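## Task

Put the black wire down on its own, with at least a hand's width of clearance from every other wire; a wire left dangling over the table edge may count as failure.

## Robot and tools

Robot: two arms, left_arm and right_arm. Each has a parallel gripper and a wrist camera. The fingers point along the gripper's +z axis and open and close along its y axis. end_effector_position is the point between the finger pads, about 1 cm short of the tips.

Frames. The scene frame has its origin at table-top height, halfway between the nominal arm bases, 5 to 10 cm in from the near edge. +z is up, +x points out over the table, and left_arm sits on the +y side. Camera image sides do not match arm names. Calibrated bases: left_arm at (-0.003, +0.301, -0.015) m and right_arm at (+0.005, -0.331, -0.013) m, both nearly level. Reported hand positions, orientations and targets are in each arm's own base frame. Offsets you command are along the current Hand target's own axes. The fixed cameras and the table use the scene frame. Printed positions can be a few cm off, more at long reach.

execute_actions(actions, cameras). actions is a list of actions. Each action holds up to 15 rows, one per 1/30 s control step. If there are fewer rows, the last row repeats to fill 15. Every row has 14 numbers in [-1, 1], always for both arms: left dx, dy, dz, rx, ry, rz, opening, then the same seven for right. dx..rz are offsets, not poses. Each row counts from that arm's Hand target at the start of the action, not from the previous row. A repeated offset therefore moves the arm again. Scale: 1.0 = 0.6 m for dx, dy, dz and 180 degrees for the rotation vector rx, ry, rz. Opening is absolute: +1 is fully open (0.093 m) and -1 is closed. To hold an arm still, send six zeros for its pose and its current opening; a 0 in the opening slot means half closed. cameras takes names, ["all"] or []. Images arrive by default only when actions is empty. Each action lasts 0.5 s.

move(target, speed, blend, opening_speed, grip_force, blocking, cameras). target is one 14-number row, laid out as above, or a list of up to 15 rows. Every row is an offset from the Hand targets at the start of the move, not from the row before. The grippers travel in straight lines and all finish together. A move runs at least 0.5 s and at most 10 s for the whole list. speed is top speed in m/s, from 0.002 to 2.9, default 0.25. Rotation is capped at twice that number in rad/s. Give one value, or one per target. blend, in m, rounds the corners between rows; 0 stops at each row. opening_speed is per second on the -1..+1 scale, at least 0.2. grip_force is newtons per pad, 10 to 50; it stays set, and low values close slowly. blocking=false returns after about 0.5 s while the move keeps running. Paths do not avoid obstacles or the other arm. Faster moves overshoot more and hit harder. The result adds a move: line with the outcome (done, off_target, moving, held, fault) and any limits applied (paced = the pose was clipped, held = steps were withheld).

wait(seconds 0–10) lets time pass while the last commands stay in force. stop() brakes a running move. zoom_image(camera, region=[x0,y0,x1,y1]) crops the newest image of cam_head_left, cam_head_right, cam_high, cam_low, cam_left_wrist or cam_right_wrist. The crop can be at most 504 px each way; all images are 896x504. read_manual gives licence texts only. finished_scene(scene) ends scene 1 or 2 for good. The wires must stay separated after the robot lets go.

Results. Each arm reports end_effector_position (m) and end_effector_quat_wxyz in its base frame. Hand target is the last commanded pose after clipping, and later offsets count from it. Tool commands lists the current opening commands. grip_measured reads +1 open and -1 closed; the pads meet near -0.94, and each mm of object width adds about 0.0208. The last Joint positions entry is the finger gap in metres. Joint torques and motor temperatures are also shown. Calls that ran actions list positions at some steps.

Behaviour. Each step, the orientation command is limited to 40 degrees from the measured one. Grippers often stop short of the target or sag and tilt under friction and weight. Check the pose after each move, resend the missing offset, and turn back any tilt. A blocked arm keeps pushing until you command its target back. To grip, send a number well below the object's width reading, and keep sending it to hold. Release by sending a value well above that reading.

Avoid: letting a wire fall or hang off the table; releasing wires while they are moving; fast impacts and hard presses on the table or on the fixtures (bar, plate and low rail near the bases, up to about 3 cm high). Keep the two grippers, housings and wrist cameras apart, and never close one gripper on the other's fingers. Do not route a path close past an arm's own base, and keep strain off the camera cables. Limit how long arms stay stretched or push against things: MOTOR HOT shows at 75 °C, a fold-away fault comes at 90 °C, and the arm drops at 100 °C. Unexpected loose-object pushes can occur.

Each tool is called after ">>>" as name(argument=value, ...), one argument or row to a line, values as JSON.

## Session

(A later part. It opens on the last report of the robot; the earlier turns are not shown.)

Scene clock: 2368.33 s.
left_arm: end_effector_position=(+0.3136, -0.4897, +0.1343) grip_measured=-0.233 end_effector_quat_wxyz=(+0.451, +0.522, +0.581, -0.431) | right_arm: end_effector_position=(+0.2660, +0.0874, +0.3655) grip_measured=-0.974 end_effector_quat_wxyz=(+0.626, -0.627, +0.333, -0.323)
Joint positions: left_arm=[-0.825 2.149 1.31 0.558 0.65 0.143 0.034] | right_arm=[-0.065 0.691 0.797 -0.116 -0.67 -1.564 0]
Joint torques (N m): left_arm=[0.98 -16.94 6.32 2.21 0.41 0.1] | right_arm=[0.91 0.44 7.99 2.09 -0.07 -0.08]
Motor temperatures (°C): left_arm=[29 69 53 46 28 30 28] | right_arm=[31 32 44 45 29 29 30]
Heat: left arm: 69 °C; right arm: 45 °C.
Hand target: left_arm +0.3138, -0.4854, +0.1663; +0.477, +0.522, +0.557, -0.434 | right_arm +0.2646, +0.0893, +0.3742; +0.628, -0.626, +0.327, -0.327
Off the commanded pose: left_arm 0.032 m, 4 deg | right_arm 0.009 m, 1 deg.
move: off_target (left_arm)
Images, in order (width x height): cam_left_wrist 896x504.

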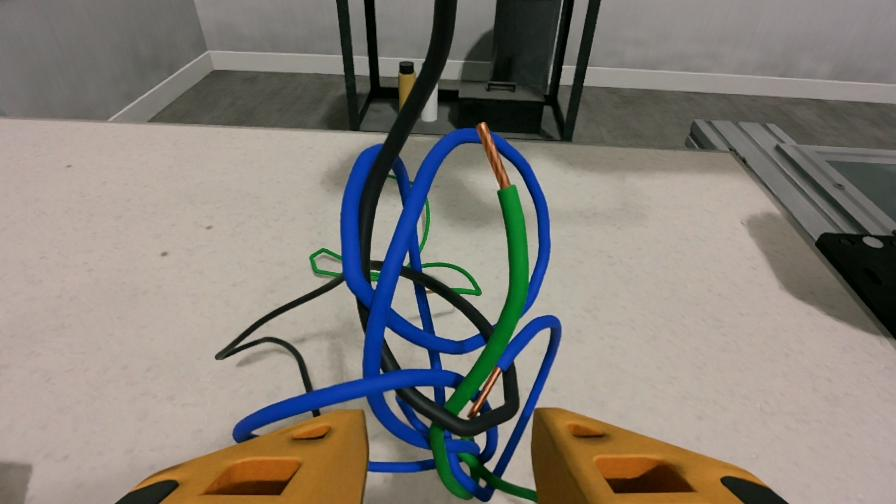

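>>> move(
  target=[
    [-0.025,0,-0.012,0,0,0,-0.23,0,0,0,0,0,0,-1],
  ],
  speed=0.05,
  cameras=["cam_left_wrist"],
)

Scene clock: 2379.63 s.
left_arm: end_effector_position=(+0.3127, -0.4859, +0.1545) grip_measured=-0.233 end_effector_quat_wxyz=(+0.457, +0.522, +0.576, -0.433) | right_arm: end_effector_position=(+0.2660, +0.0874, +0.3655) grip_measured=-0.974 end_effector_quat_wxyz=(+0.626, -0.627, +0.333, -0.323)
Joint positions: left_arm=[-0.82 2.102 1.31 0.527 0.657 0.143 0.034] | right_arm=[-0.065 0.691 0.797 -0.116 -0.67 -1.564 0]
Joint torques (N m): left_arm=[1.22 -16.29 6.98 1.99 0.4 0.11] | right_arm=[0.91 0.44 8.01 2.09 -0.07 -0.08]
Motor temperatures (°C): left_arm=[29 75 52 47 28 30 28] | right_arm=[31 32 45 45 29 29 30]
Heat: left arm: 75 °C; right arm: 45 °C. Fold the left arm in close to its base, or ease its load, before you think long.
Hand target: left_arm +0.3132, -0.4809, +0.1824; +0.478, +0.522, +0.557, -0.434 | right_arm +0.2646, +0.0893, +0.3742; +0.628, -0.626, +0.327, -0.327
Off the commanded pose: left_arm 0.028 m, 3 deg | right_arm 0.009 m, 1 deg.
MOTOR HOT: joint 2 (shoulder) of the left arm reports 75 °C; the controller's stop level is 90 °C. To cool a motor, set the load down, stop pushing, or move to a pose that needs little force.
move: off_target (left_arm)
Images, in order (width x height): cam_left_wrist 896x504.

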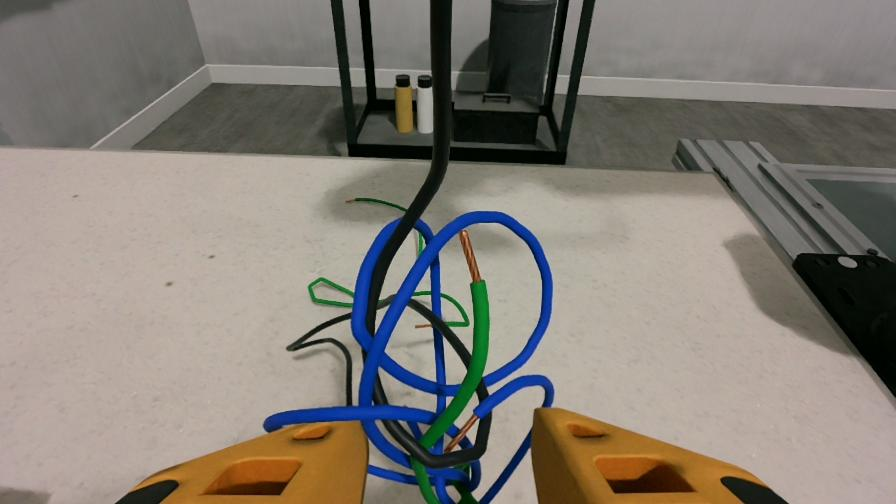

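>>> move(
  target=[
    [0.008,0,0.0,0,0,0,-1,0,0,0,0,0,0,-1],
  ],
  opening_speed=1.0,
  speed=0.05,
  cameras=["cam_left_wrist"],
)

Scene clock: 2388.07 s.
left_arm: end_effector_position=(+0.3124, -0.4859, +0.1545) grip_measured=-0.954 end_effector_quat_wxyz=(+0.457, +0.522, +0.575, -0.433) | right_arm: end_effector_position=(+0.2660, +0.0874, +0.3655) grip_measured=-0.974 end_effector_quat_wxyz=(+0.626, -0.627, +0.333, -0.323)
Joint positions: left_arm=[-0.82 2.102 1.31 0.526 0.658 0.143 0] | right_arm=[-0.065 0.691 0.797 -0.116 -0.67 -1.564 0]
Joint torques (N m): left_arm=[1.35 -15.69 6.09 2.2 0.4 0.12] | right_arm=[0.91 0.46 7.99 2.09 -0.07 -0.07]
Motor temperatures (°C): left_arm=[29 74 51 47 28 30 28] | right_arm=[31 32 45 45 29 29 30]
Heat: left arm: 74 °C; right arm: 45 °C. Fold the left arm in close to its base, or ease its load, before you think long.
Hand target: left_arm +0.3131, -0.4801, +0.1777; +0.478, +0.522, +0.557, -0.434 | right_arm +0.2646, +0.0893, +0.3742; +0.628, -0.626, +0.327, -0.327
Off the commanded pose: left_arm 0.024 m, 3 deg | right_arm 0.009 m, 1 deg.
MOTOR HOT: still on. Joint 2 (shoulder) of the left arm reports 74 °C.
move: off_target (left_arm)
Images, in order (width x height): cam_left_wrist 896x504.

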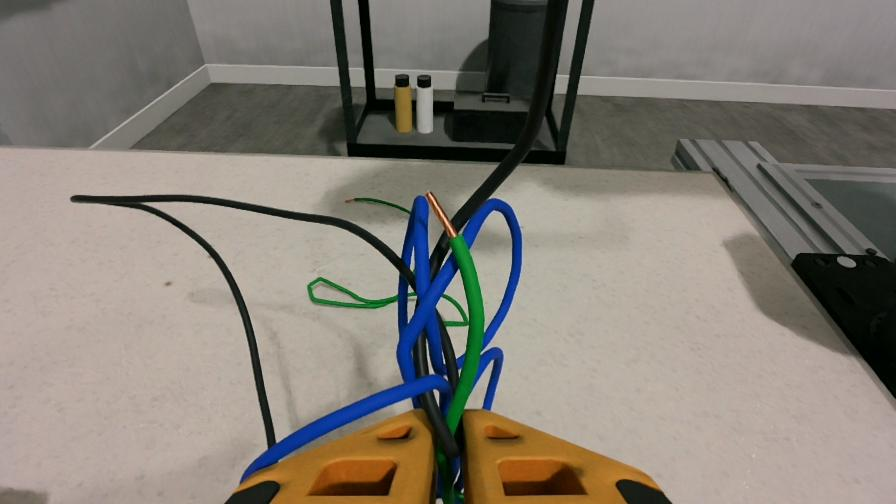

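>>> move(
  target=[
    [0.1,0,0,0,0,0,-1,0,-0.1,0,0,0,0,-1],
  ],
  speed=0.05,
  cameras=["cam_left_wrist","cam_right_wrist"],
)

Scene clock: 2395.63 s.
left_arm: end_effector_position=(+0.3124, -0.4764, +0.1514) grip_measured=-0.971 end_effector_quat_wxyz=(+0.509, +0.518, +0.529, -0.439) | right_arm: end_effector_position=(+0.2685, +0.0873, +0.4016) grip_measured=-0.974 end_effector_quat_wxyz=(+0.612, -0.639, +0.363, -0.293)
Joint positions: left_arm=[-0.804 2.134 1.209 0.799 0.679 0.143 0] | right_arm=[-0.065 0.798 1.055 -0.36 -0.67 -1.564 0]
Joint torques (N m): left_arm=[1.4 -8.75 4.66 1.52 0.31 0.14] | right_arm=[0.55 -0.76 9.06 2.85 -0.16 -0.09]
Motor temperatures (°C): left_arm=[29 73 50 47 28 30 29] | right_arm=[31 32 46 45 29 29 30]
Heat: left arm: 73 °C; right arm: 46 °C. Fold the left arm in close to its base, or ease its load, before you think long.
Hand target: left_arm +0.3134, -0.4700, +0.1185; +0.478, +0.522, +0.557, -0.434 | right_arm +0.2645, +0.0891, +0.4342; +0.628, -0.626, +0.327, -0.327
Off the commanded pose: left_arm 0.034 m, 5 deg | right_arm 0.033 m, 6 deg.
MOTOR HOT: still on. Joint 2 (shoulder) of the left arm reports 73 °C.
move: off_target (left_arm, right_arm)
Images, in order (width x height): cam_left_wrist 896x504, cam_right_wrist 896x504.

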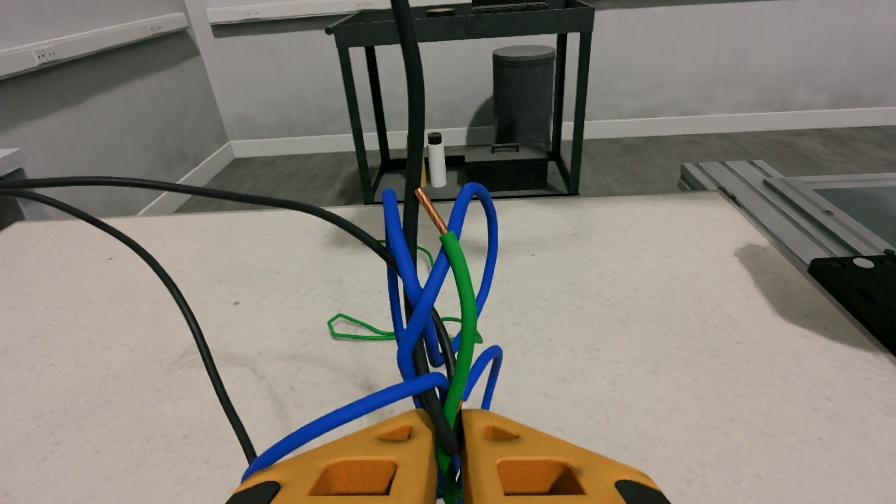

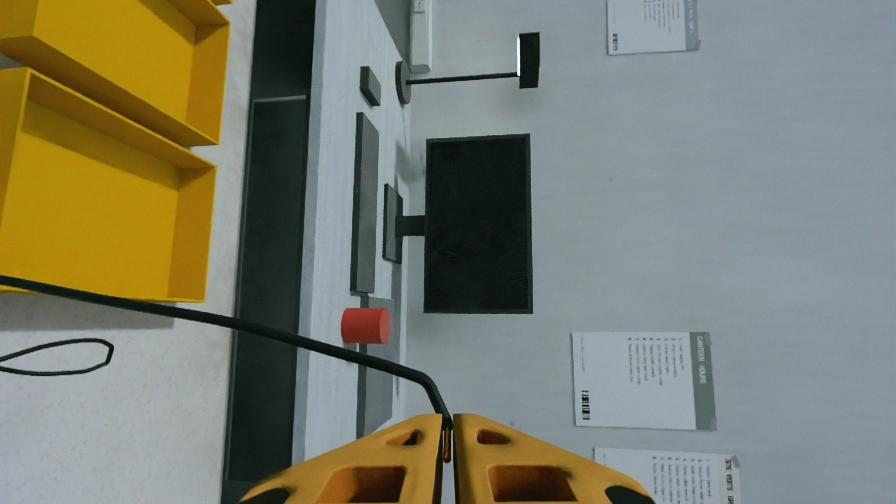

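>>> move(
  target=[
    [0,0,0,0,0,0,-1,0,0.045,0,0,0,0,-1],
  ],
  speed=0.06,
  cameras=["cam_left_wrist"],
)

>>> zoom_image(
  camera="cam_left_wrist",
  region=[330, 300, 570, 504],
)

Scene clock: 2406.23 s.
left_arm: end_effector_position=(+0.3116, -0.4756, +0.1407) grip_measured=-0.971 end_effector_quat_wxyz=(+0.499, +0.519, +0.538, -0.438) | right_arm: end_effector_position=(+0.2694, +0.0872, +0.3876) grip_measured=-0.974 end_effector_quat_wxyz=(+0.614, -0.637, +0.358, -0.298)
Joint positions: left_arm=[-0.804 2.146 1.202 0.792 0.679 0.143 0] | right_arm=[-0.065 0.769 0.973 -0.292 -0.67 -1.566 0]
Joint torques (N m): left_arm=[1.4 -9.73 5.37 1.61 0.32 0.15] | right_arm=[0.77 -2.26 6 2.91 -0.12 -0.08]
Motor temperatures (°C): left_arm=[29 71 49 45 28 30 29] | right_arm=[31 32 46 47 29 29 30]
Heat: left arm: 71 °C; right arm: 47 °C.
Hand target: left_arm +0.3134, -0.4700, +0.1186; +0.478, +0.522, +0.557, -0.434 | right_arm +0.2645, +0.0892, +0.4072; +0.628, -0.626, +0.327, -0.327
Off the commanded pose: left_arm 0.023 m, 3 deg | right_arm 0.020 m, 5 deg.
MOTOR HOT: cleared for the motors of the left arm.
move: off_target (left_arm, right_arm)
Images, in order (width x height): cam_left_wrist 896x504.

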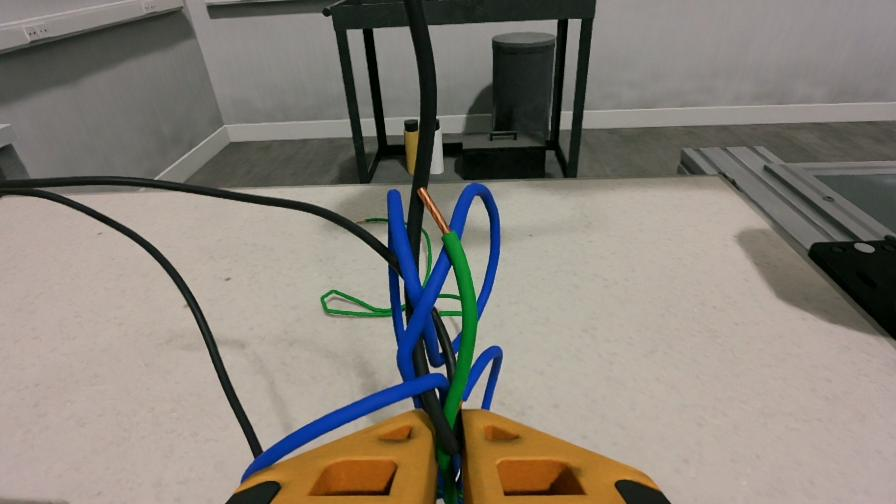

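Scaled by 2.100 from the camera's 896x504 image, which has a finer 1280x720 frame.

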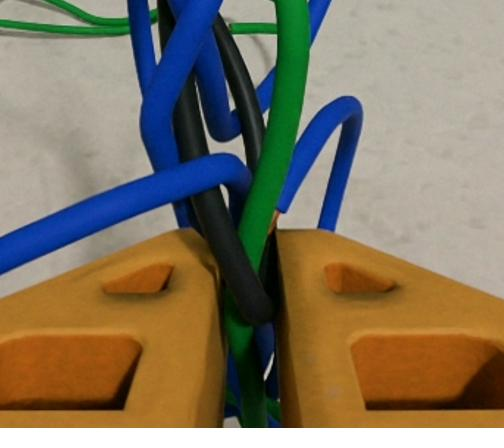

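>>> move(
  target=[
    [0,0,0,0,0,0,-0.8,0,0,0,0,0,0,-1],
    [0.03,0,0,0,0,0,-0.8,0,0,0,0,0,0,-1],
  ],
  speed=0.04,
  cameras=["cam_left_wrist"],
)

>>> zoom_image(
  camera="cam_left_wrist",
  region=[330, 200, 630, 504],
)

Scene clock: 2415.27 s.
left_arm: end_effector_position=(+0.3109, -0.4694, +0.1003) grip_measured=-0.802 end_effector_quat_wxyz=(+0.472, +0.519, +0.564, -0.436) | right_arm: end_effector_position=(+0.2678, +0.0873, +0.3999) grip_measured=-0.974 end_effector_quat_wxyz=(+0.623, -0.629, +0.339, -0.318)
Joint positions: left_arm=[-0.796 2.205 1.171 0.807 0.681 0.143 0.007] | right_arm=[-0.065 0.761 0.973 -0.241 -0.67 -1.566 0]
Joint torques (N m): left_arm=[1.21 -11.32 6.01 2.12 0.38 0.18] | right_arm=[0.84 -1.11 5.97 2.39 -0.08 -0.06]
Motor temperatures (°C): left_arm=[29 68 48 45 28 30 29] | right_arm=[31 32 46 49 29 29 30]
Heat: left arm: 68 °C; right arm: 49 °C.
Hand target: left_arm +0.3134, -0.4670, +0.1007; +0.478, +0.522, +0.557, -0.434 | right_arm +0.2645, +0.0892, +0.4072; +0.628, -0.626, +0.327, -0.327
Off the commanded pose: left_arm 0.004 m, 1 deg | right_arm 0.008 m, 2 deg.
move: done
Images, in order (width x height): cam_left_wrist 896x504.

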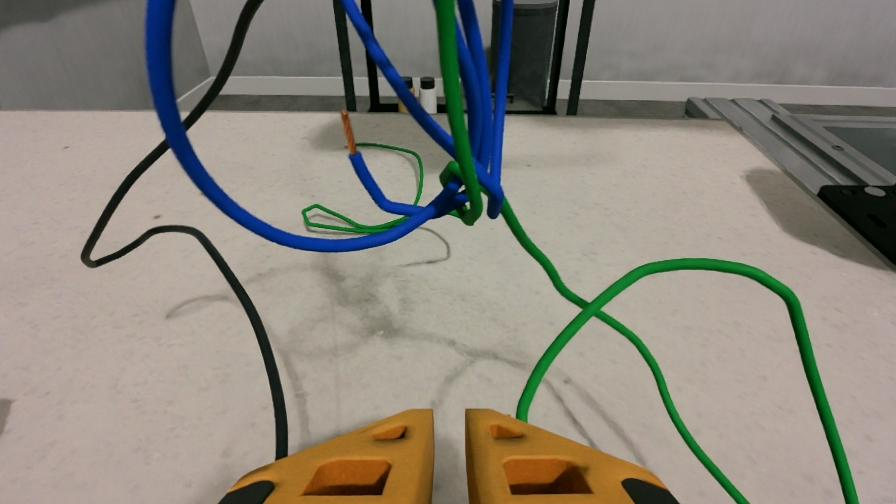

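Scaled by 1.658 from the camera's 896x504 image, which has a finer 1280x720 frame.

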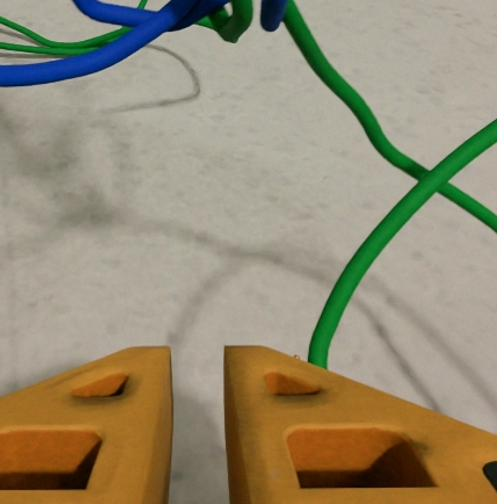

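>>> move(
  target=[
    [-0.1,-0.006,0,0,0,0,-0.3,0,0,0,0,0,0,-1],
  ],
  speed=0.08,
  cameras=["cam_left_wrist"],
)

Scene clock: 2426.93 s.
left_arm: end_effector_position=(+0.3072, -0.4716, +0.1255) grip_measured=-0.303 end_effector_quat_wxyz=(+0.447, +0.522, +0.581, -0.436) | right_arm: end_effector_position=(+0.2678, +0.0873, +0.4000) grip_measured=-0.974 end_effector_quat_wxyz=(+0.623, -0.629, +0.339, -0.318)
Joint positions: left_arm=[-0.804 2.119 1.214 0.619 0.681 0.143 0.031] | right_arm=[-0.065 0.761 0.973 -0.241 -0.67 -1.566 0]
Joint torques (N m): left_arm=[-0.08 -15.47 9.1 2 0.14 0.1] | right_arm=[0.87 -1.11 5.97 2.41 -0.08 -0.06]
Motor temperatures (°C): left_arm=[29 68 48 46 28 30 29] | right_arm=[31 32 47 50 29 29 30]
Heat: left arm: 68 °C; right arm: 50 °C.
Hand target: left_arm +0.3098, -0.4773, +0.1599; +0.478, +0.522, +0.557, -0.434 | right_arm +0.2645, +0.0892, +0.4072; +0.628, -0.626, +0.327, -0.327
Off the commanded pose: left_arm 0.035 m, 4 deg | right_arm 0.008 m, 2 deg.
move: off_target (left_arm)
Images, in order (width x height): cam_left_wrist 896x504.

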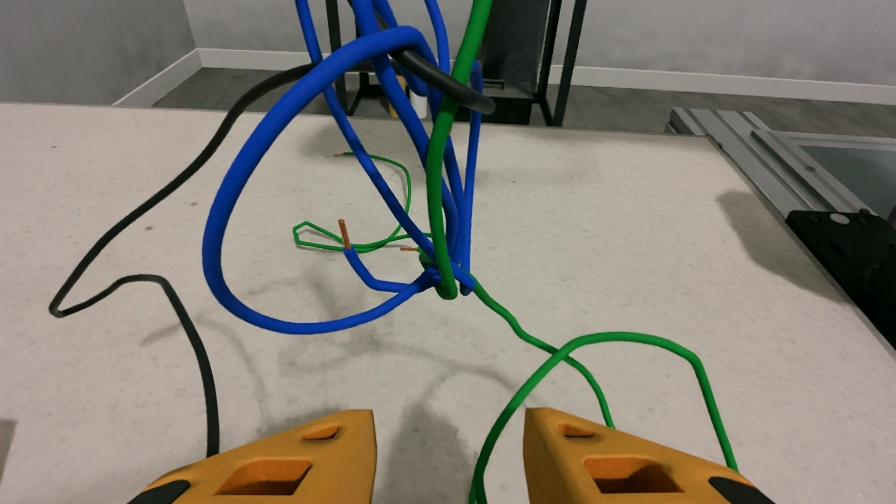

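>>> move(
  target=[
    [-0.06,0,0.008,0,0,0,-0.3,0,0,0,0,0,0,-1],
  ],
  speed=0.08,
  cameras=["cam_left_wrist"],
)

Scene clock: 2434.93 s.
left_arm: end_effector_position=(+0.3072, -0.4838, +0.1585) grip_measured=-0.303 end_effector_quat_wxyz=(+0.446, +0.525, +0.578, -0.437) | right_arm: end_effector_position=(+0.2678, +0.0873, +0.4001) grip_measured=-0.974 end_effector_quat_wxyz=(+0.623, -0.629, +0.339, -0.318)
Joint positions: left_arm=[-0.821 2.079 1.308 0.486 0.671 0.143 0.031] | right_arm=[-0.065 0.761 0.973 -0.24 -0.67 -1.566 0]
Joint torques (N m): left_arm=[-0.03 -15.62 9.72 2 0.08 0.04] | right_arm=[0.87 -1.09 5.97 2.41 -0.08 -0.06]
Motor temperatures (°C): left_arm=[29 68 49 46 28 30 29] | right_arm=[31 32 46 50 29 29 30]
Heat: left arm: 68 °C; right arm: 50 °C.
Hand target: left_arm +0.3100, -0.4880, +0.1946; +0.478, +0.522, +0.557, -0.434 | right_arm +0.2645, +0.0892, +0.4072; +0.628, -0.626, +0.327, -0.327
Off the commanded pose: left_arm 0.036 m, 4 deg | right_arm 0.008 m, 2 deg.
move: off_target (left_arm)
Images, in order (width x height): cam_left_wrist 896x504.

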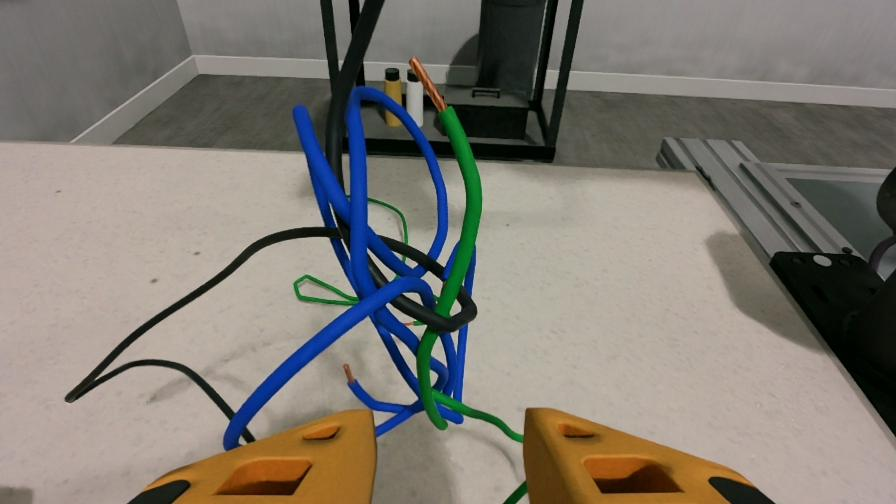

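>>> move(
  target=[
    [-0.02,0.003,0.006,0,0,0,-0.3,0,0,0,0,0,0,-1],
  ],
  speed=0.06,
  cameras=["cam_left_wrist"],
)

Scene clock: 2447.00 s.
left_arm: end_effector_position=(+0.3116, -0.4876, +0.1674) grip_measured=-0.303 end_effector_quat_wxyz=(+0.446, +0.524, +0.580, -0.435) | right_arm: end_effector_position=(+0.2678, +0.0873, +0.4001) grip_measured=-0.974 end_effector_quat_wxyz=(+0.623, -0.629, +0.339, -0.318)
Joint positions: left_arm=[-0.821 2.079 1.352 0.438 0.667 0.143 0.031] | right_arm=[-0.065 0.761 0.973 -0.24 -0.67 -1.566 0]
Joint torques (N m): left_arm=[-0.44 -15.76 10.22 1.98 0.08 0.04] | right_arm=[0.87 -1.09 5.98 2.41 -0.08 -0.06]
Motor temperatures (°C): left_arm=[29 68 49 45 28 30 29] | right_arm=[31 32 46 50 29 29 30]
Heat: left arm: 68 °C; right arm: 50 °C.
Hand target: left_arm +0.3121, -0.4934, +0.2059; +0.478, +0.522, +0.557, -0.434 | right_arm +0.2645, +0.0892, +0.4072; +0.628, -0.626, +0.327, -0.327
Off the commanded pose: left_arm 0.039 m, 5 deg | right_arm 0.008 m, 2 deg.
move: off_target (left_arm)
Images, in order (width x height): cam_left_wrist 896x504.

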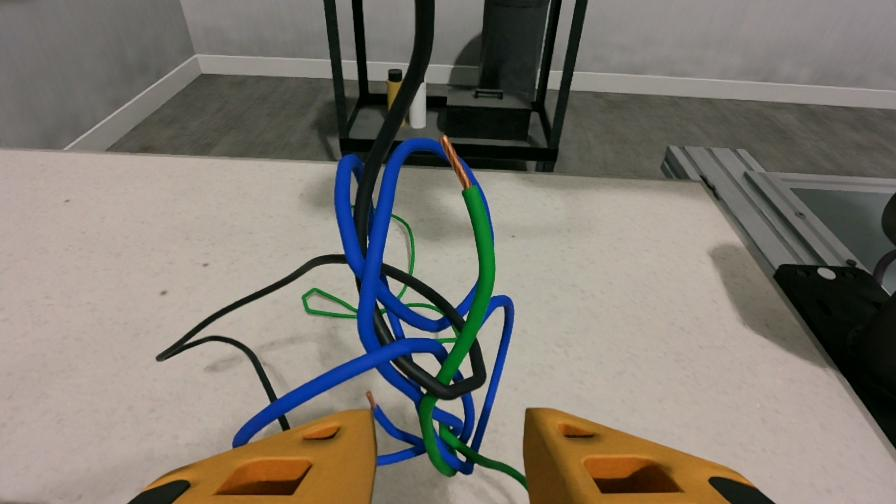

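>>> move(
  target=[
    [-0.013,0,0,0,0,0,-0.3,0,0,0,0,0,0,-1],
    [-0.013,0,0,0,0,0,-1,0,0,0,0,0,0,-1],
  ],
  speed=0.06,
  cameras=["cam_left_wrist"],
)

>>> zoom_image(
  camera="cam_left_wrist",
  region=[330, 250, 580, 504],
)

Scene clock: 2458.23 s.
left_arm: end_effector_position=(+0.3104, -0.4904, +0.1697) grip_measured=-0.978 end_effector_quat_wxyz=(+0.441, +0.526, +0.582, -0.436) | right_arm: end_effector_position=(+0.2678, +0.0873, +0.4001) grip_measured=-0.974 end_effector_quat_wxyz=(+0.623, -0.629, +0.339, -0.318)
Joint positions: left_arm=[-0.827 2.079 1.371 0.41 0.665 0.143 0] | right_arm=[-0.065 0.761 0.973 -0.24 -0.67 -1.566 0]
Joint torques (N m): left_arm=[-0.17 -16.58 10.3 1.99 0.08 0.03] | right_arm=[0.88 -1.09 5.94 2.4 -0.08 -0.06]
Motor temperatures (°C): left_arm=[29 69 49 45 28 30 28] | right_arm=[31 32 46 51 29 29 30]
Heat: left arm: 69 °C; right arm: 51 °C.
Hand target: left_arm +0.3120, -0.4948, +0.2137; +0.478, +0.522, +0.557, -0.434 | right_arm +0.2645, +0.0892, +0.4072; +0.628, -0.626, +0.327, -0.327
Off the commanded pose: left_arm 0.044 m, 5 deg | right_arm 0.008 m, 2 deg.
move: off_target (left_arm); target 2's new opening was sent with left_arm's hand 0.044 m and 5 deg from that target
Images, in order (width x height): cam_left_wrist 896x504.

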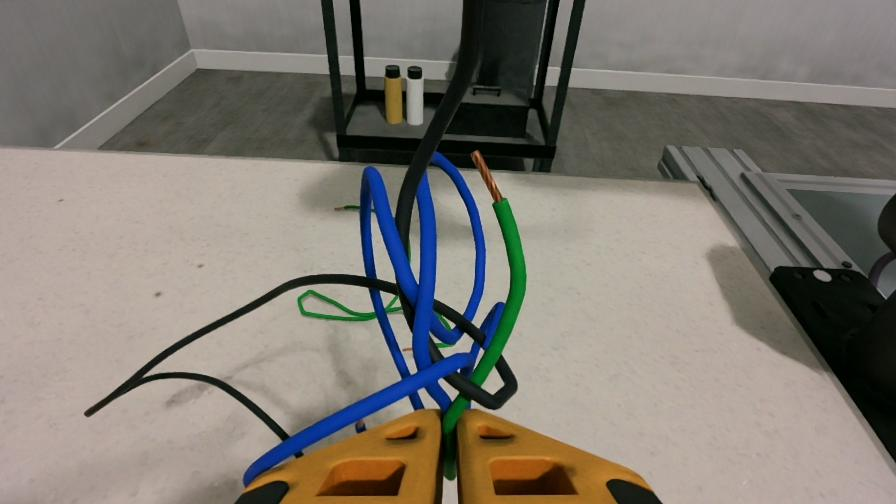

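Scaled by 1.984 from the camera's 896x504 image, which has a finer 1280x720 frame.

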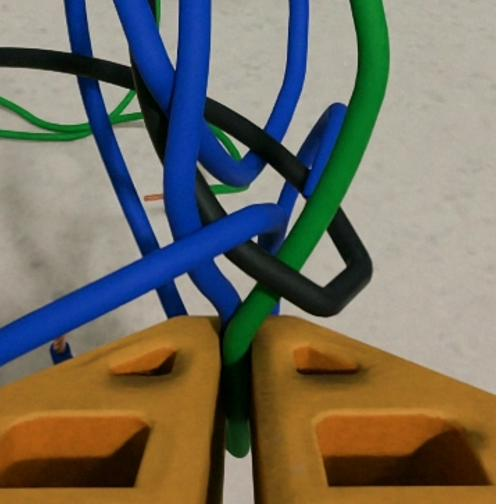

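>>> move(
  target=[
    [0.17,0,0,0,0,0,-1,0,-0.06,0,0,0,0,-1],
  ],
  speed=0.06,
  cameras=["cam_left_wrist","cam_right_wrist"],
)

>>> zoom_image(
  camera="cam_left_wrist",
  region=[330, 150, 680, 504],
)

Scene clock: 2470.13 s.
left_arm: end_effector_position=(+0.3115, -0.4840, +0.1453) grip_measured=-0.978 end_effector_quat_wxyz=(+0.508, +0.519, +0.530, -0.438) | right_arm: end_effector_position=(+0.2686, +0.0873, +0.4113) grip_measured=-0.974 end_effector_quat_wxyz=(+0.612, -0.639, +0.362, -0.294)
Joint positions: left_arm=[-0.817 2.162 1.229 0.807 0.665 0.143 0] | right_arm=[-0.065 0.816 1.101 -0.386 -0.67 -1.566 0]
Joint torques (N m): left_arm=[1.32 -9.05 4.64 1.56 0.31 0.11] | right_arm=[0.54 -0.85 8.94 2.84 -0.16 -0.06]
Motor temperatures (°C): left_arm=[29 70 51 46 28 30 29] | right_arm=[31 32 46 51 29 29 30]
Heat: left arm: 70 °C; right arm: 51 °C.
Hand target: left_arm +0.3121, -0.4778, +0.1130; +0.478, +0.522, +0.557, -0.434 | right_arm +0.2645, +0.0891, +0.4432; +0.628, -0.626, +0.327, -0.327
Off the commanded pose: left_arm 0.033 m, 5 deg | right_arm 0.032 m, 6 deg.
move: off_target (left_arm, right_arm)
Images, in order (width x height): cam_left_wrist 896x504, cam_right_wrist 896x504.

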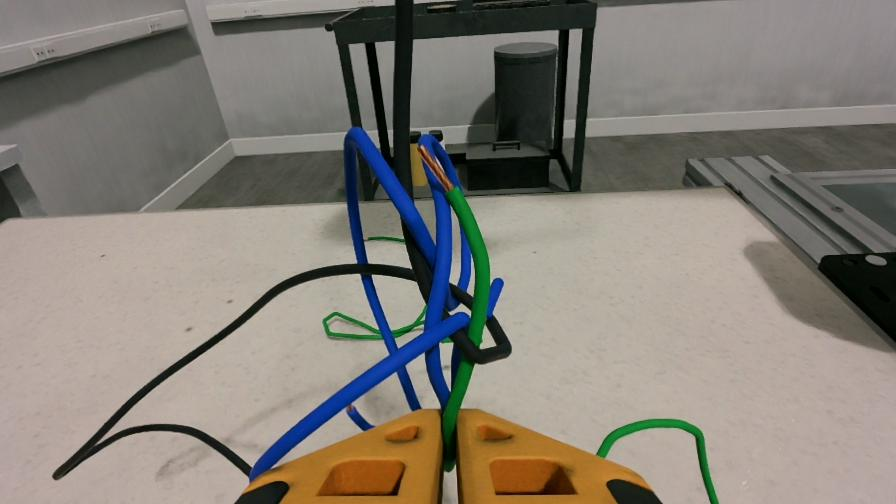

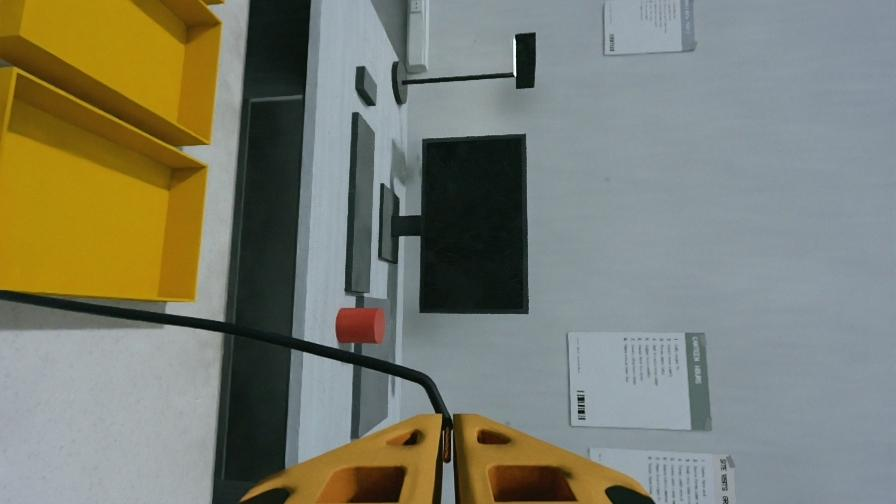

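Scaled by 1.424 from the camera's 896x504 image, which has a finer 1280x720 frame.

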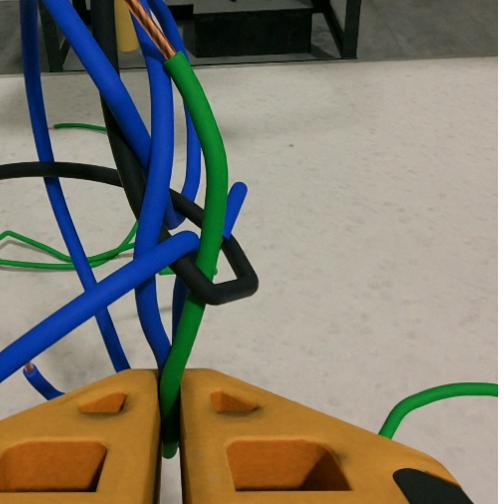

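>>> move(
  target=[
    [0,0,0,0,0,0,-1,0,0.1,0,0,0,0,-1],
  ],
  speed=0.08,
  cameras=["cam_left_wrist"],
)

>>> zoom_image(
  camera="cam_left_wrist",
  region=[330, 200, 630, 500],
)

Scene clock: 2499.03 s.
left_arm: end_effector_position=(+0.3097, -0.4820, +0.1234) grip_measured=-0.978 end_effector_quat_wxyz=(+0.485, +0.521, +0.551, -0.437) | right_arm: end_effector_position=(+0.2680, +0.0873, +0.3756) grip_measured=-0.974 end_effector_quat_wxyz=(+0.621, -0.631, +0.342, -0.315)
Joint positions: left_arm=[-0.817 2.183 1.218 0.774 0.665 0.143 0] | right_arm=[-0.065 0.724 0.87 -0.184 -0.67 -1.567 0]
Joint torques (N m): left_arm=[1.32 -10.62 5.82 1.92 0.32 0.11] | right_arm=[0.9 -1.47 5.57 2.54 -0.08 -0.06]
Motor temperatures (°C): left_arm=[29 65 47 45 28 30 29] | right_arm=[31 32 47 50 29 29 30]
Heat: left arm: 65 °C; right arm: 50 °C.
Hand target: left_arm +0.3122, -0.4778, +0.1131; +0.478, +0.522, +0.557, -0.434 | right_arm +0.2645, +0.0893, +0.3832; +0.628, -0.626, +0.327, -0.327
Off the commanded pose: left_arm 0.011 m, 1 deg | right_arm 0.009 m, 2 deg.
move: off_target (left_arm)
Images, in order (width x height): cam_left_wrist 896x504.

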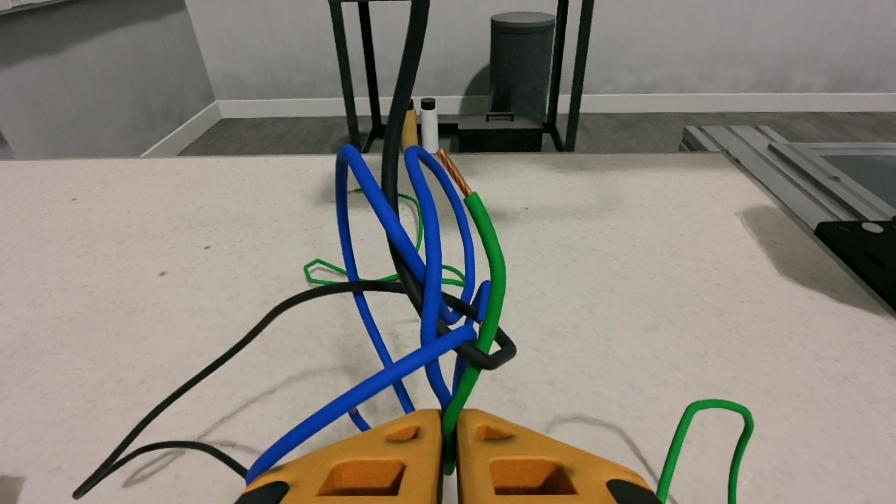

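Scaled by 1.680 from the camera's 896x504 image, which has a finer 1280x720 frame.

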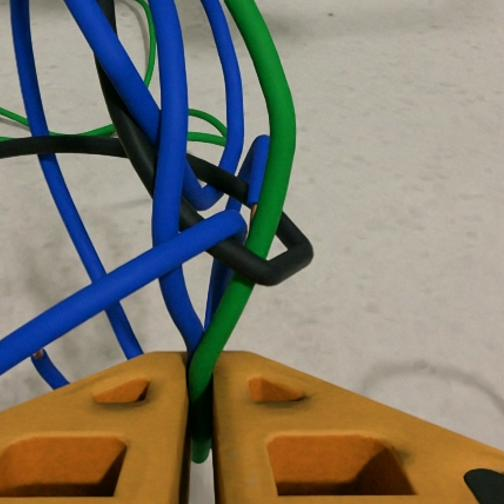

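>>> move(
  target=[
    [0,0,0,0,0,0,-1,0,0.07,0,0,0,0,-1],
  ],
  speed=0.08,
  cameras=["cam_left_wrist"],
)

>>> zoom_image(
  camera="cam_left_wrist",
  region=[330, 200, 630, 500],
)

Scene clock: 2510.93 s.
left_arm: end_effector_position=(+0.3094, -0.4817, +0.1213) grip_measured=-0.978 end_effector_quat_wxyz=(+0.481, +0.521, +0.554, -0.436) | right_arm: end_effector_position=(+0.2672, +0.0873, +0.3381) grip_measured=-0.974 end_effector_quat_wxyz=(+0.624, -0.628, +0.336, -0.321)
Joint positions: left_arm=[-0.817 2.183 1.218 0.764 0.665 0.143 0] | right_arm=[-0.065 0.661 0.687 -0.045 -0.67 -1.567 0]
Joint torques (N m): left_arm=[1.33 -10.63 5.85 2.03 0.32 0.11] | right_arm=[0.98 -1.07 5.63 2.35 -0.07 -0.06]
Motor temperatures (°C): left_arm=[29 66 47 45 28 30 29] | right_arm=[31 32 46 50 28 29 30]
Heat: left arm: 66 °C; right arm: 50 °C.
Hand target: left_arm +0.3122, -0.4778, +0.1131; +0.478, +0.522, +0.557, -0.434 | right_arm +0.2646, +0.0893, +0.3413; +0.628, -0.626, +0.327, -0.327
Off the commanded pose: left_arm 0.010 m, 1 deg | right_arm 0.005 m, 1 deg.
move: done
Images, in order (width x height): cam_left_wrist 896x504.

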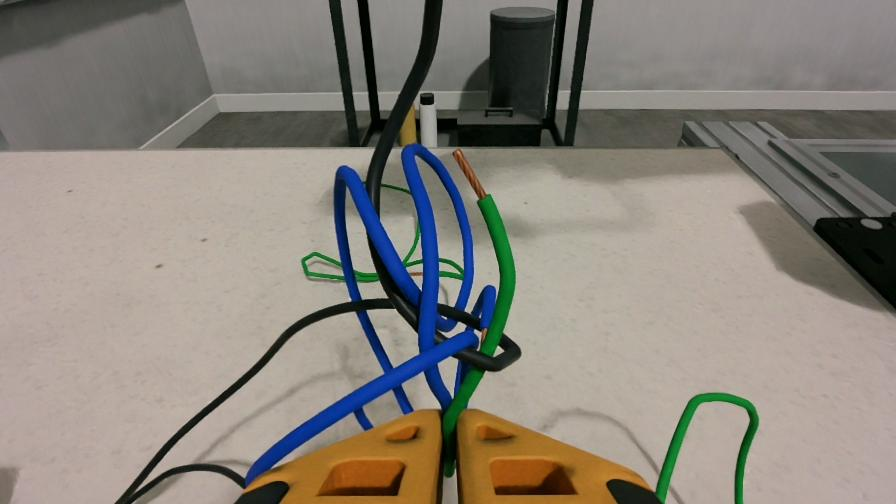

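Scaled by 1.680 from the camera's 896x504 image, which has a finer 1280x720 frame.

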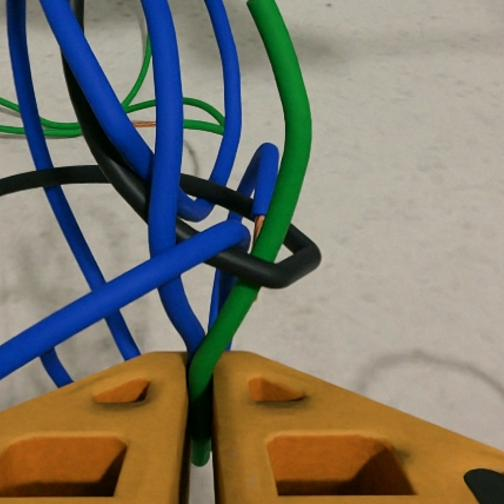

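>>> move(
  target=[
    [0,0,0,0,0,0,-1,0,0,0,0,0,0,-0.6],
    [0,0,0,0,0,0,-1,0,0,-0.12,0,0,0,-0.6],
  ],
  speed=0.1,
  cameras=["cam_left_wrist","cam_right_wrist","cam_head_right"],
)

Scene clock: 2549.97 s.
left_arm: end_effector_position=(+0.3094, -0.4817, +0.1213) grip_measured=-0.978 end_effector_quat_wxyz=(+0.481, +0.521, +0.554, -0.436) | right_arm: end_effector_position=(+0.2067, +0.0475, +0.3445) grip_measured=-0.603 end_effector_quat_wxyz=(+0.626, -0.625, +0.324, -0.336)
Joint positions: left_arm=[-0.817 2.183 1.218 0.764 0.665 0.143 0] | right_arm=[-0.612 0.453 0.672 -0.192 -1.212 -1.559 0.016]
Joint torques (N m): left_arm=[1.31 -10.61 5.82 2.04 0.33 0.11] | right_arm=[-0.35 2.03 5.24 1.65 -0.28 -0.06]
Motor temperatures (°C): left_arm=[29 66 46 47 28 30 29] | right_arm=[31 32 46 50 28 29 30]
Heat: left arm: 66 °C; right arm: 50 °C.
Hand target: left_arm +0.3122, -0.4778, +0.1131; +0.478, +0.522, +0.557, -0.434 | right_arm +0.2056, +0.0481, +0.3411; +0.628, -0.626, +0.327, -0.327
Off the commanded pose: left_arm 0.010 m, 1 deg | right_arm 0.004 m, 1 deg.
move: done
Images, in order (width x height): cam_head_right 896x504, cam_left_wrist 896x504, cam_right_wrist 896x504.

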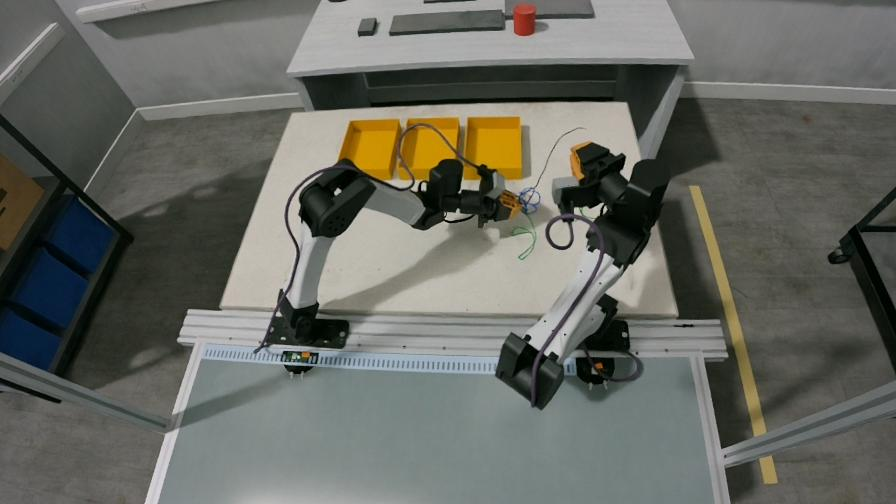

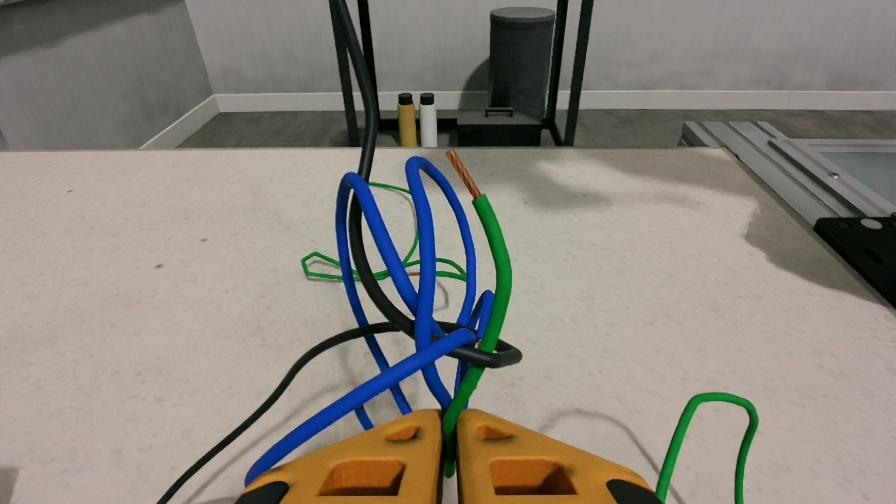

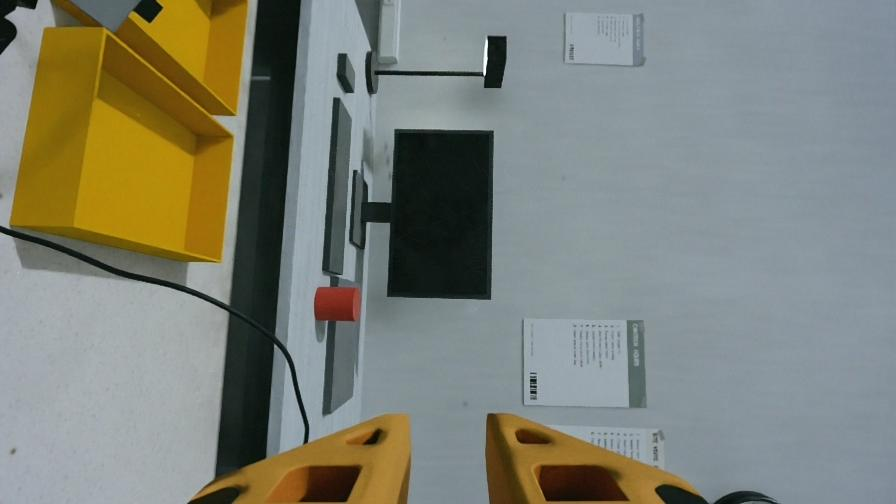

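>>> move(
  target=[
    [0,0,0,0,0,0,-1,0,0.31,-0.03,0,0.083,0,-0.6],
    [0,0,0,0,0,0,-1,-0.101,0.31,0.0708,0,0.083,0,-0.6],
  ],
  speed=0.15,
  blend=[0.03,0],
  cameras=["cam_left_wrist","cam_right_wrist"],
)

>>> zoom_image(
  camera="cam_right_wrist",
  region=[200, 150, 600, 450],
)

Scene clock: 2568.00 s.
left_arm: end_effector_position=(+0.3094, -0.4817, +0.1213) grip_measured=-0.978 end_effector_quat_wxyz=(+0.481, +0.521, +0.554, -0.436) | right_arm: end_effector_position=(+0.2054, +0.1215, +0.1585) grip_measured=-0.603 end_effector_quat_wxyz=(+0.560, -0.601, +0.415, -0.390)
Joint positions: left_arm=[-0.817 2.183 1.218 0.764 0.665 0.143 0] | right_arm=[0.915 0.07 0.005 -0.014 0.554 -1.532 0.016]
Joint torques (N m): left_arm=[1.35 -10.62 5.83 2.03 0.33 0.11] | right_arm=[0.92 3.25 5.74 2.54 0.06 0.05]
Motor temperatures (°C): left_arm=[29 65 46 47 28 30 29] | right_arm=[31 32 45 49 28 29 29]
Heat: left arm: 65 °C; right arm: 49 °C.
Hand target: left_arm +0.3122, -0.4778, +0.1131; +0.478, +0.522, +0.557, -0.434 | right_arm +0.2059, +0.1226, +0.1551; +0.580, -0.578, +0.406, -0.406
Off the commanded pose: left_arm 0.010 m, 1 deg | right_arm 0.003 m, 4 deg.
joint sent to its limit (right arm) — joint 3 (elbow), lower limit, where the elbow is as bent as it goes. The joint targets are off in orientation, not in position.
move: off_target (right_arm)
Images, in order (width x height): cam_left_wrist 896x504, cam_right_wrist 896x504.

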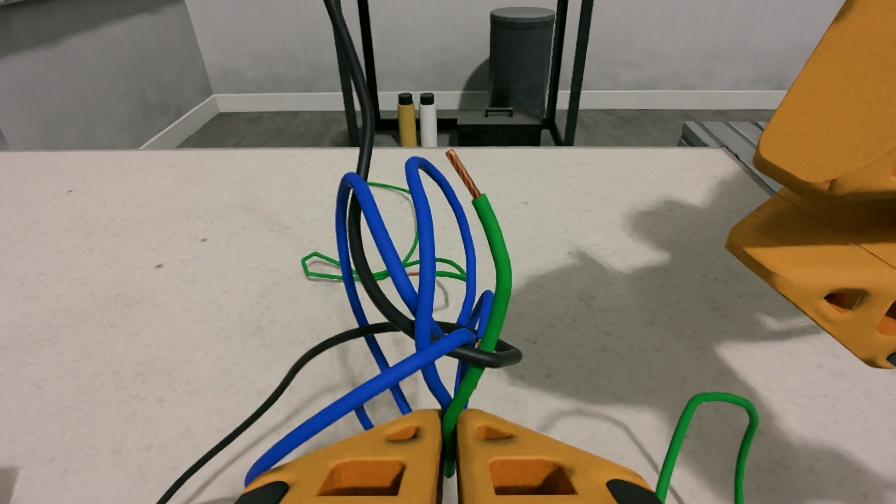

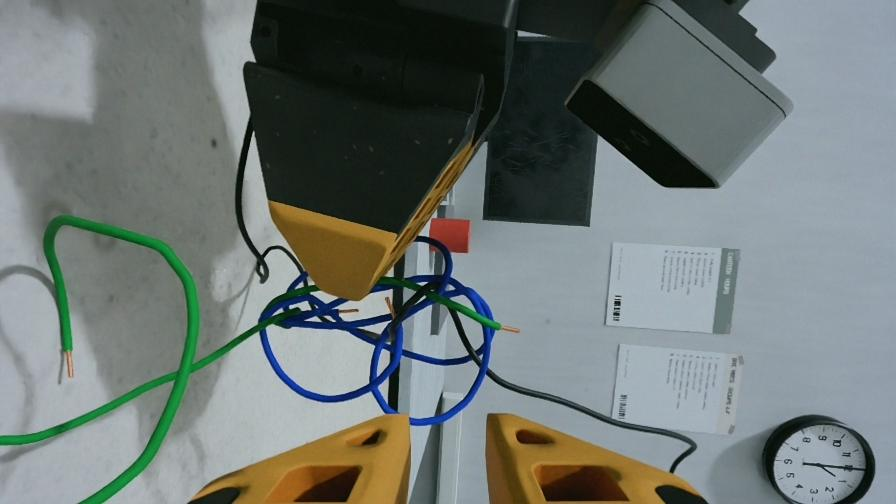

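Scaled by 1.260 from the camera's 896x504 image, which has a finer 1280x720 frame.

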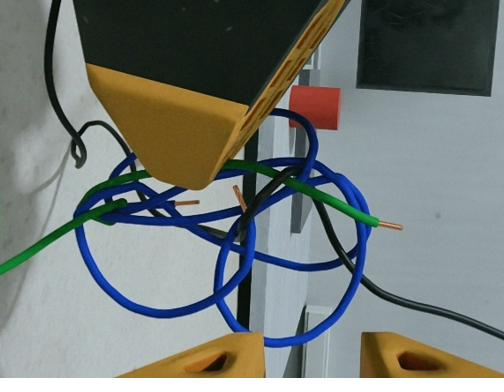

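>>> move(
  target=[
    [0,0,0,0,0,0,-1,0.008,0.013,0.061,0,0,0,-0.6],
  ],
  speed=0.06,
  cameras=["cam_left_wrist","cam_right_wrist"],
)

>>> zoom_image(
  camera="cam_right_wrist",
  region=[250, 200, 650, 500],
)

Scene clock: 2598.73 s.
left_arm: end_effector_position=(+0.3094, -0.4817, +0.1213) grip_measured=-0.978 end_effector_quat_wxyz=(+0.481, +0.521, +0.554, -0.436) | right_arm: end_effector_position=(+0.2423, +0.1306, +0.1493) grip_measured=-0.603 end_effector_quat_wxyz=(-0.546, +0.606, -0.429, +0.389)
Joint positions: left_arm=[-0.817 2.183 1.218 0.764 0.665 0.143 0] | right_arm=[0.731 0.614 0.005 0.499 0.394 -1.531 0.016]
Joint torques (N m): left_arm=[1.33 -10.61 5.85 2.04 0.33 0.11] | right_arm=[0.1 0.88 5.6 2.55 -0.11 -0.02]
Motor temperatures (°C): left_arm=[29 65 45 48 28 30 29] | right_arm=[31 32 44 52 28 29 29]
Heat: left arm: 65 °C; right arm: 52 °C.
Hand target: left_arm +0.3122, -0.4778, +0.1131; +0.478, +0.522, +0.557, -0.434 | right_arm +0.2420, +0.1305, +0.1474; -0.580, +0.578, -0.406, +0.406
Off the commanded pose: left_arm 0.010 m, 1 deg | right_arm 0.002 m, 6 deg.
joint sent to its limit (right arm) — joint 3 (elbow), lower limit, where the elbow is as bent as it goes. The joint targets are off in orientation, not in position.
move: off_target (right_arm)
Images, in order (width x height): cam_left_wrist 896x504, cam_right_wrist 896x504.

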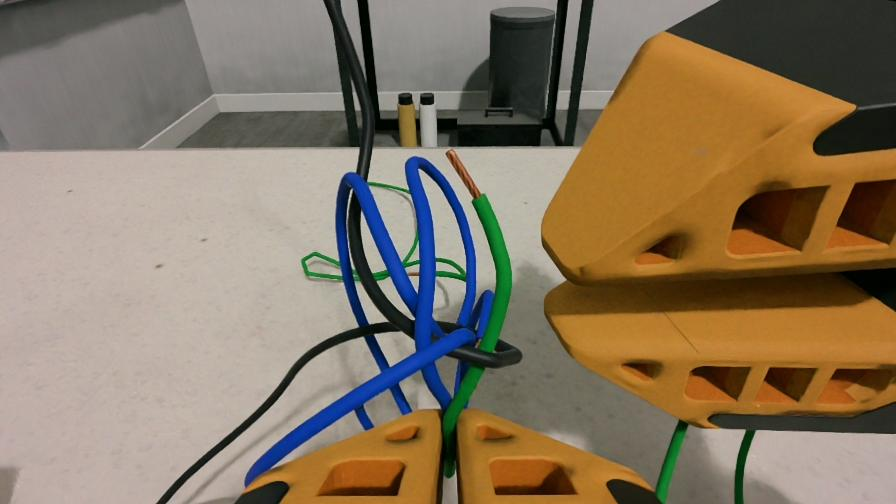

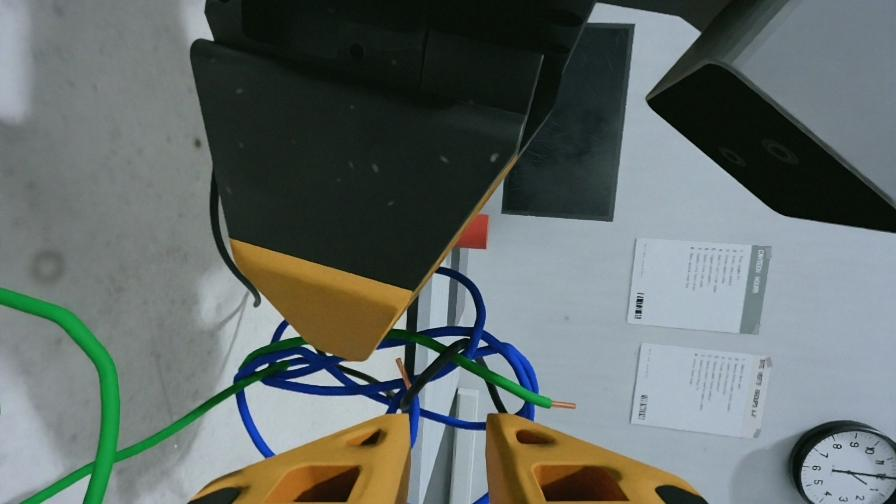

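Scaled by 1.260 from the camera's 896x504 image, which has a finer 1280x720 frame.

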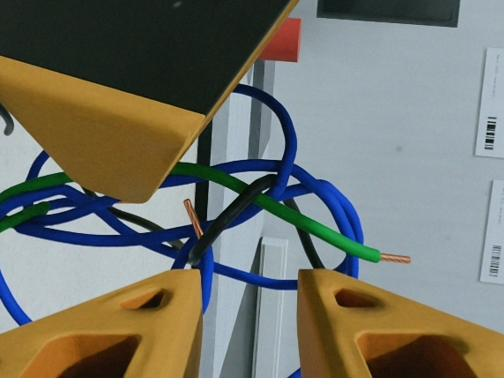

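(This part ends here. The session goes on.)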